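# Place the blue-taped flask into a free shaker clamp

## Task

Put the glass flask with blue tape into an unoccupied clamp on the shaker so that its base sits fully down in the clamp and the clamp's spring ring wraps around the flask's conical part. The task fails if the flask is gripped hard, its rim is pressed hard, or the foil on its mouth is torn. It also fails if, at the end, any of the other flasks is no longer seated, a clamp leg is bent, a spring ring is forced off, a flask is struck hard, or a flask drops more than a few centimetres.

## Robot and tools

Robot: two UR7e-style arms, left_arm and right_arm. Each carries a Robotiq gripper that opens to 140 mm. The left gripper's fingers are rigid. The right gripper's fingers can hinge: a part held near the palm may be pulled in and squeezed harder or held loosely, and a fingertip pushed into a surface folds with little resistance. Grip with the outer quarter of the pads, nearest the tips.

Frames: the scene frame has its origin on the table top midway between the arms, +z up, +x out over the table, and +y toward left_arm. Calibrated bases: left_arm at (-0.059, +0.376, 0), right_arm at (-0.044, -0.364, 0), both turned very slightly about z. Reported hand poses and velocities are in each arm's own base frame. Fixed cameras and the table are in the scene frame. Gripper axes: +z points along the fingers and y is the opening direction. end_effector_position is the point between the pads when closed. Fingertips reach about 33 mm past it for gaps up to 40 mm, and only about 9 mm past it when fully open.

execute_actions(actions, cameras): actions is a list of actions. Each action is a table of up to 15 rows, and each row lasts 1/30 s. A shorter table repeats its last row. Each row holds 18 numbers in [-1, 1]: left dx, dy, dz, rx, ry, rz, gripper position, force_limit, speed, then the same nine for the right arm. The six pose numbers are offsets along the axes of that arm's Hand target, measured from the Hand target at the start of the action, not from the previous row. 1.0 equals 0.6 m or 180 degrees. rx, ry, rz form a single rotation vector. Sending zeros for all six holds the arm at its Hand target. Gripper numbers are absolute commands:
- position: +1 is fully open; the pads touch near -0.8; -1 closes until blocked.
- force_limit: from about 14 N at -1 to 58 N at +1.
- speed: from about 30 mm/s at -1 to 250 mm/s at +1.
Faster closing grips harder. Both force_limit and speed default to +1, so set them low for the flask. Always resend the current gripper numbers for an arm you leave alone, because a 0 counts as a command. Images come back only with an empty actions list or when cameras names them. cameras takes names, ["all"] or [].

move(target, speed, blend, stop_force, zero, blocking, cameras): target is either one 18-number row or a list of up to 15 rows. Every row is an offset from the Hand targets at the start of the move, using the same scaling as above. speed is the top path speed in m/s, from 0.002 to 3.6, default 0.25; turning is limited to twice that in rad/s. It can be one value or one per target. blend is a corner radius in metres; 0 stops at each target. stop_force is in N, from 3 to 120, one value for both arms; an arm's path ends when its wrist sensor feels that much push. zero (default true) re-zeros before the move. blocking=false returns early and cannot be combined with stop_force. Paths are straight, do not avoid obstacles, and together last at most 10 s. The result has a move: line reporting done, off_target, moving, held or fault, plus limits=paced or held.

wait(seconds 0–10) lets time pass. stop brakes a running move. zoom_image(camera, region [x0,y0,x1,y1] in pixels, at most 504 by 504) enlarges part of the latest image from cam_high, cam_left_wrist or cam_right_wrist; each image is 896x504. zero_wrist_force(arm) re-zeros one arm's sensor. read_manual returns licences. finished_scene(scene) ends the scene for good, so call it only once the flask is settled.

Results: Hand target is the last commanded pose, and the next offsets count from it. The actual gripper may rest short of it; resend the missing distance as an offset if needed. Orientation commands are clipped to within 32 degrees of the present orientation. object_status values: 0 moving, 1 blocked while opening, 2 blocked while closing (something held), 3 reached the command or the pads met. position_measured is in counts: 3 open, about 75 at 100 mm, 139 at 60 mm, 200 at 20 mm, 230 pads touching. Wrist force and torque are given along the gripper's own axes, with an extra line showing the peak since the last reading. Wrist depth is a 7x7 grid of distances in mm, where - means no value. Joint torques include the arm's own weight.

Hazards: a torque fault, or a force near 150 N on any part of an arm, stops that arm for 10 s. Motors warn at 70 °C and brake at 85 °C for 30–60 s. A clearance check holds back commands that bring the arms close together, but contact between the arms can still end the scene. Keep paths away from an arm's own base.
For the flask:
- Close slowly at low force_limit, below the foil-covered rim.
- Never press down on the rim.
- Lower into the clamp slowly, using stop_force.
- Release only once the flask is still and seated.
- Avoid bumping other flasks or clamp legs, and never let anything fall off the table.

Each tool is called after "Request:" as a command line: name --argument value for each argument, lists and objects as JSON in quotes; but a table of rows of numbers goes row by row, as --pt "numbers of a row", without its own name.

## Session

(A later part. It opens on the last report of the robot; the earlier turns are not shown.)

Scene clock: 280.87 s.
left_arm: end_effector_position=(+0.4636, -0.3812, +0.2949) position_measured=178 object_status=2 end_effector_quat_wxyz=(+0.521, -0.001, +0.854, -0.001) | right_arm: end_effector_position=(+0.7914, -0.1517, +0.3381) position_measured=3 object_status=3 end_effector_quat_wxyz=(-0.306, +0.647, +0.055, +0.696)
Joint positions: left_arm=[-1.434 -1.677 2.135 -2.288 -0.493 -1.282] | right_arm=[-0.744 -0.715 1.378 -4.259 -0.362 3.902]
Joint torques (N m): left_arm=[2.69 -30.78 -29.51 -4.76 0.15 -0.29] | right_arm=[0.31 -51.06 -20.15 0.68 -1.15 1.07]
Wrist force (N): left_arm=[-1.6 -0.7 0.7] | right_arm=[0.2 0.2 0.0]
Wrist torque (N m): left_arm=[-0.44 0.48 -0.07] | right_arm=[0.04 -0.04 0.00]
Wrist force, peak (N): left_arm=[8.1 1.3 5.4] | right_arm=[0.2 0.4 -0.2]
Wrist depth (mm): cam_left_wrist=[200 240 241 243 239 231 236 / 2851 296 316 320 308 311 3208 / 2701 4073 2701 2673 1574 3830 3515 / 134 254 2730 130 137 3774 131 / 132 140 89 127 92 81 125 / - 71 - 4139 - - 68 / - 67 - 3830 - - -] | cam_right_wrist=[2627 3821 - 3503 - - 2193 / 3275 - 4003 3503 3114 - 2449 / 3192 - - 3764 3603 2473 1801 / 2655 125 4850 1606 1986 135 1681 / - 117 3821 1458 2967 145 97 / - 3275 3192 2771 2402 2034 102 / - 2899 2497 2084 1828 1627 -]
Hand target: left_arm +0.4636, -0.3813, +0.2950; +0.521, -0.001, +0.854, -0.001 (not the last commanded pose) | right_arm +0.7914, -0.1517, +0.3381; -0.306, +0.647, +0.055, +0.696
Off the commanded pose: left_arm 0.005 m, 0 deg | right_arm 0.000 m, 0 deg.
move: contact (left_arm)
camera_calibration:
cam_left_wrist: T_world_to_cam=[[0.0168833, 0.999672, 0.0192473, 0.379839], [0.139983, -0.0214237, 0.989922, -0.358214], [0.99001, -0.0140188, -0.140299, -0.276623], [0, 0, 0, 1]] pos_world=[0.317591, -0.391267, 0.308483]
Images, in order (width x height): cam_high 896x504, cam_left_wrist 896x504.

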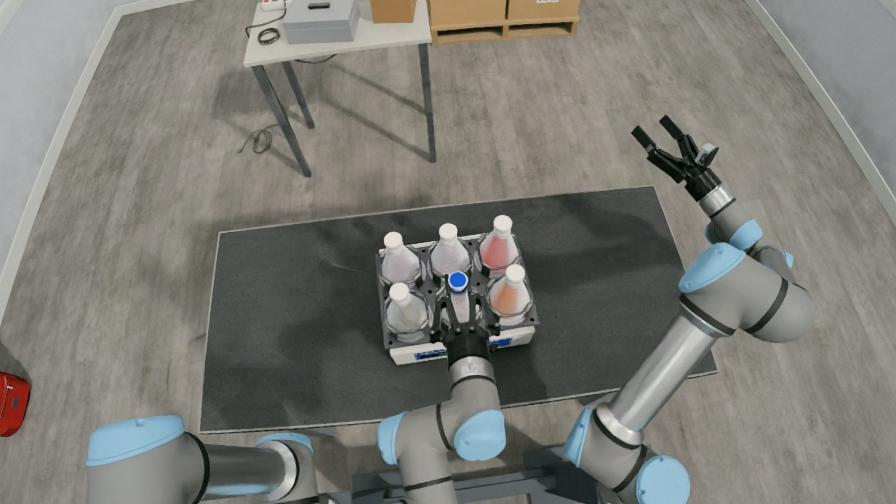

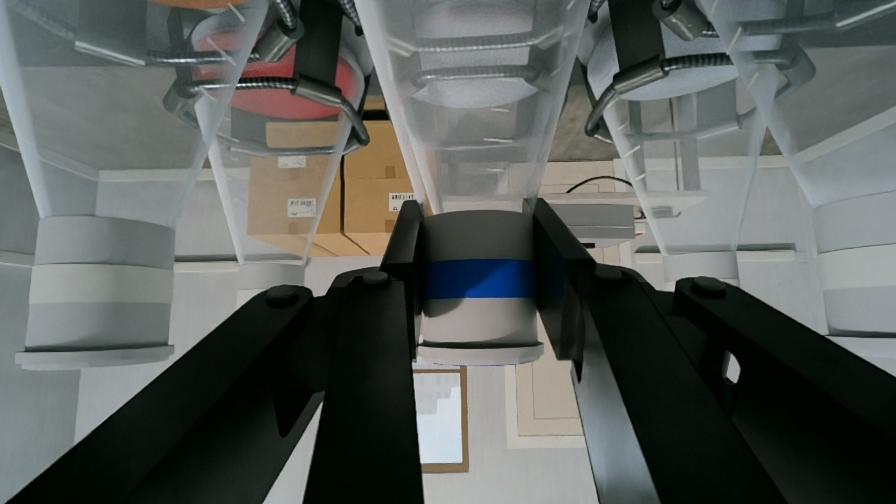

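Request:
move --target '[0,0,0,0,0,0,0.0,-1,-1,0,0,0,0,0,0,1,1,1]'

Request:
move --target '[0,0,-0.2,0,0,0,0.0,-1,-1,0,0,0,0,0,0,1,1,1]' --speed 0.1 --cameras '["cam_left_wrist","cam_high"]'

Request:
zoom_image --camera "cam_high" --region '[370, 220, 550, 360]'

Request:
zoom_image --camera "cam_left_wrist" --region '[200, 0, 704, 270]'

Scene clock: 286.73 s.
left_arm: end_effector_position=(+0.4636, -0.3813, +0.2950) position_measured=129 object_status=0 end_effector_quat_wxyz=(+0.521, -0.001, +0.854, -0.001) | right_arm: end_effector_position=(+0.7914, -0.1517, +0.3381) position_measured=3 object_status=3 end_effector_quat_wxyz=(-0.306, +0.647, +0.055, +0.696)
Joint positions: left_arm=[-1.434 -1.677 2.135 -2.288 -0.493 -1.282] | right_arm=[-0.744 -0.715 1.378 -4.259 -0.362 3.902]
Joint torques (N m): left_arm=[2.29 -29.38 -28.24 -4.14 1.71 -0.65] | right_arm=[0.59 -50.4 -20.05 0.59 -1.16 1.03]
Wrist force (N): left_arm=[-1.2 -1.1 1.6] | right_arm=[0.2 0.1 -0.2]
Wrist torque (N m): left_arm=[-0.46 0.51 -0.09] | right_arm=[0.02 -0.05 0.00]
Wrist force, peak (N): left_arm=[-1.2 -1.4 1.7] | right_arm=[0.1 0.5 0.0]
Wrist depth (mm): cam_left_wrist=[204 246 245 242 240 222 231 / 2759 294 317 319 308 313 2984 / 3515 4207 2646 2916 1475 3830 - / 134 146 138 127 134 1807 131 / 132 92 105 125 123 92 80 / - 73 - - - - 69 / - - 3515 - - - 69] | cam_right_wrist=[- - - 3039 - - 2473 / 2573 - - 3709 3318 2802 2497 / 2627 - 3076 3709 3076 2379 1868 / - 125 4203 1510 3363 138 1716 / - 117 3880 1458 2933 145 97 / - 3503 3363 2834 2335 2067 102 / - 2933 2425 2119 1841 1659 -]
Hand target: left_arm +0.4636, -0.3813, +0.2950; +0.521, -0.001, +0.854, -0.001 | right_arm +0.7914, -0.1517, +0.3381; -0.306, +0.647, +0.055, +0.696
Off the commanded pose: left_arm 0.000 m, 0 deg | right_arm 0.000 m, 0 deg.
move: done

Scene clock: 288.43 s.
left_arm: end_effector_position=(+0.3569, -0.3813, +0.3499) position_measured=129 object_status=3 end_effector_quat_wxyz=(+0.521, -0.001, +0.854, -0.001) | right_arm: end_effector_position=(+0.7914, -0.1517, +0.3381) position_measured=3 object_status=3 end_effector_quat_wxyz=(-0.306, +0.647, +0.055, +0.696)
Joint positions: left_arm=[-1.712 -1.855 1.987 -1.437 -0.494 -1.876] | right_arm=[-0.744 -0.715 1.378 -4.259 -0.362 3.902]
Joint torques (N m): left_arm=[5.62 -3.63 -22.53 -0.38 3.73 -0.7] | right_arm=[0.69 -51.03 -19.94 0.66 -1.13 1.17]
Wrist force (N): left_arm=[-1.2 -1.2 2.0] | right_arm=[0.1 0.2 -0.3]
Wrist torque (N m): left_arm=[-0.47 0.52 -0.08] | right_arm=[0.04 -0.03 0.01]
Wrist force, peak (N): left_arm=[-0.8 -1.0 3.1] | right_arm=[0.1 0.4 0.0]
Wrist depth (mm): cam_left_wrist=[608 310 333 352 344 335 2541 / 3019 3055 436 440 433 3168 3290 / 4139 3564 2759 254 3948 236 - / 4582 3888 138 1635 137 240 3774 / - 92 106 - 123 91 80 / - 73 - - 4666 - 69 / - - - - - - 69] | cam_right_wrist=[- - 3709 3941 - 1986 2802 / 2771 3076 - 3552 - - 2084 / 3002 3603 - 3941 3114 2335 1776 / 2967 125 - 1528 1659 135 1716 / - 117 1659 1441 3039 145 97 / - 3408 3363 2866 2232 1940 102 / - 2899 2473 2102 1814 1627 -]
Hand target: left_arm +0.3569, -0.3812, +0.3499; +0.521, -0.001, +0.854, -0.001 | right_arm +0.7914, -0.1517, +0.3381; -0.306, +0.647, +0.055, +0.696
Off the commanded pose: left_arm 0.000 m, 0 deg | right_arm 0.000 m, 0 deg.
move: done
camera_calibration:
cam_left_wrist: T_world_to_cam=[[0.0169561, 0.999675, 0.0190355, 0.380646], [0.139982, -0.0212242, 0.989927, -0.397633], [0.990009, -0.0141207, -0.140297, -0.163214], [0, 0, 0, 1]] pos_world=[0.210791, -0.391267, 0.363484]
Images, in order (width x height): cam_high 896x504, cam_left_wrist 896x504.

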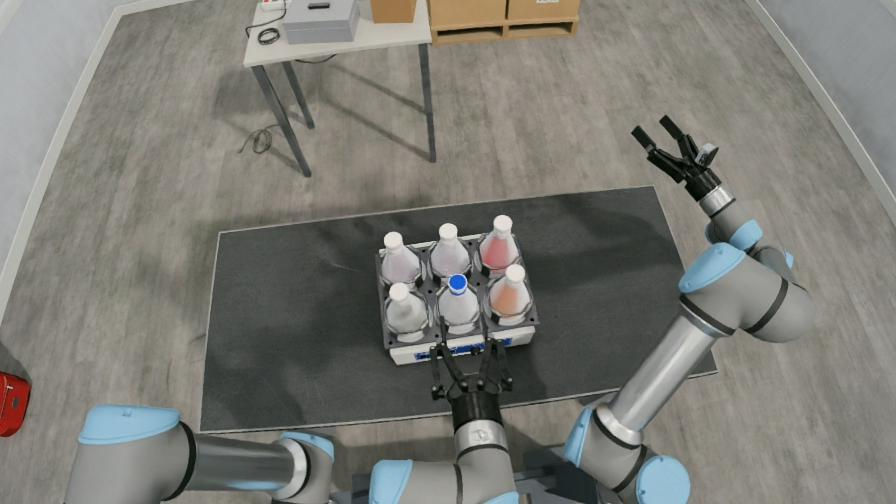

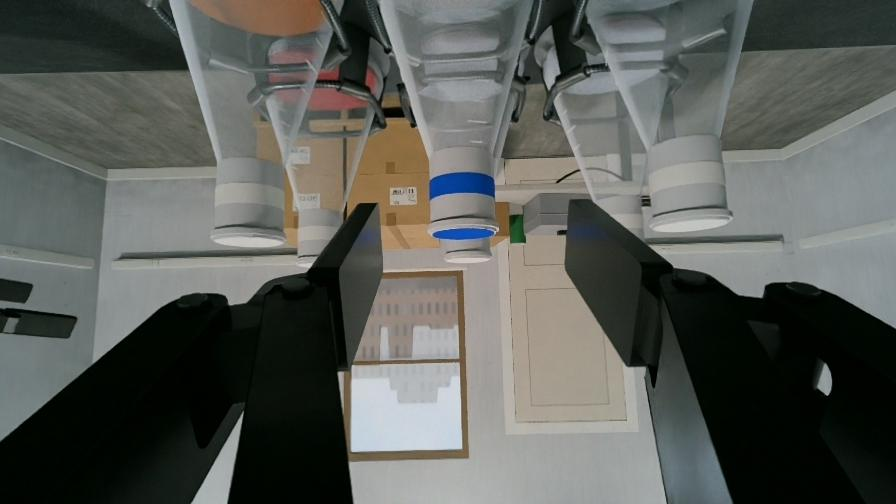

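Scaled by 2.800 from the camera's 896x504 image, which has a finer 1280x720 frame.

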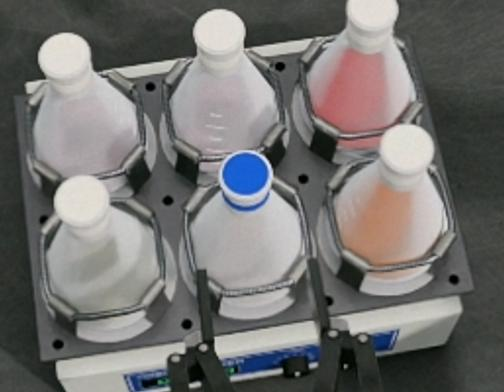

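Scaled by 1.000.

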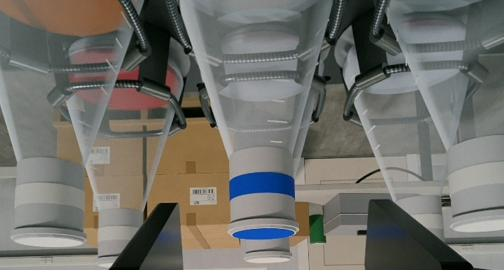

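Request:
finished_scene --scene 1

The scene is finished: the task was done.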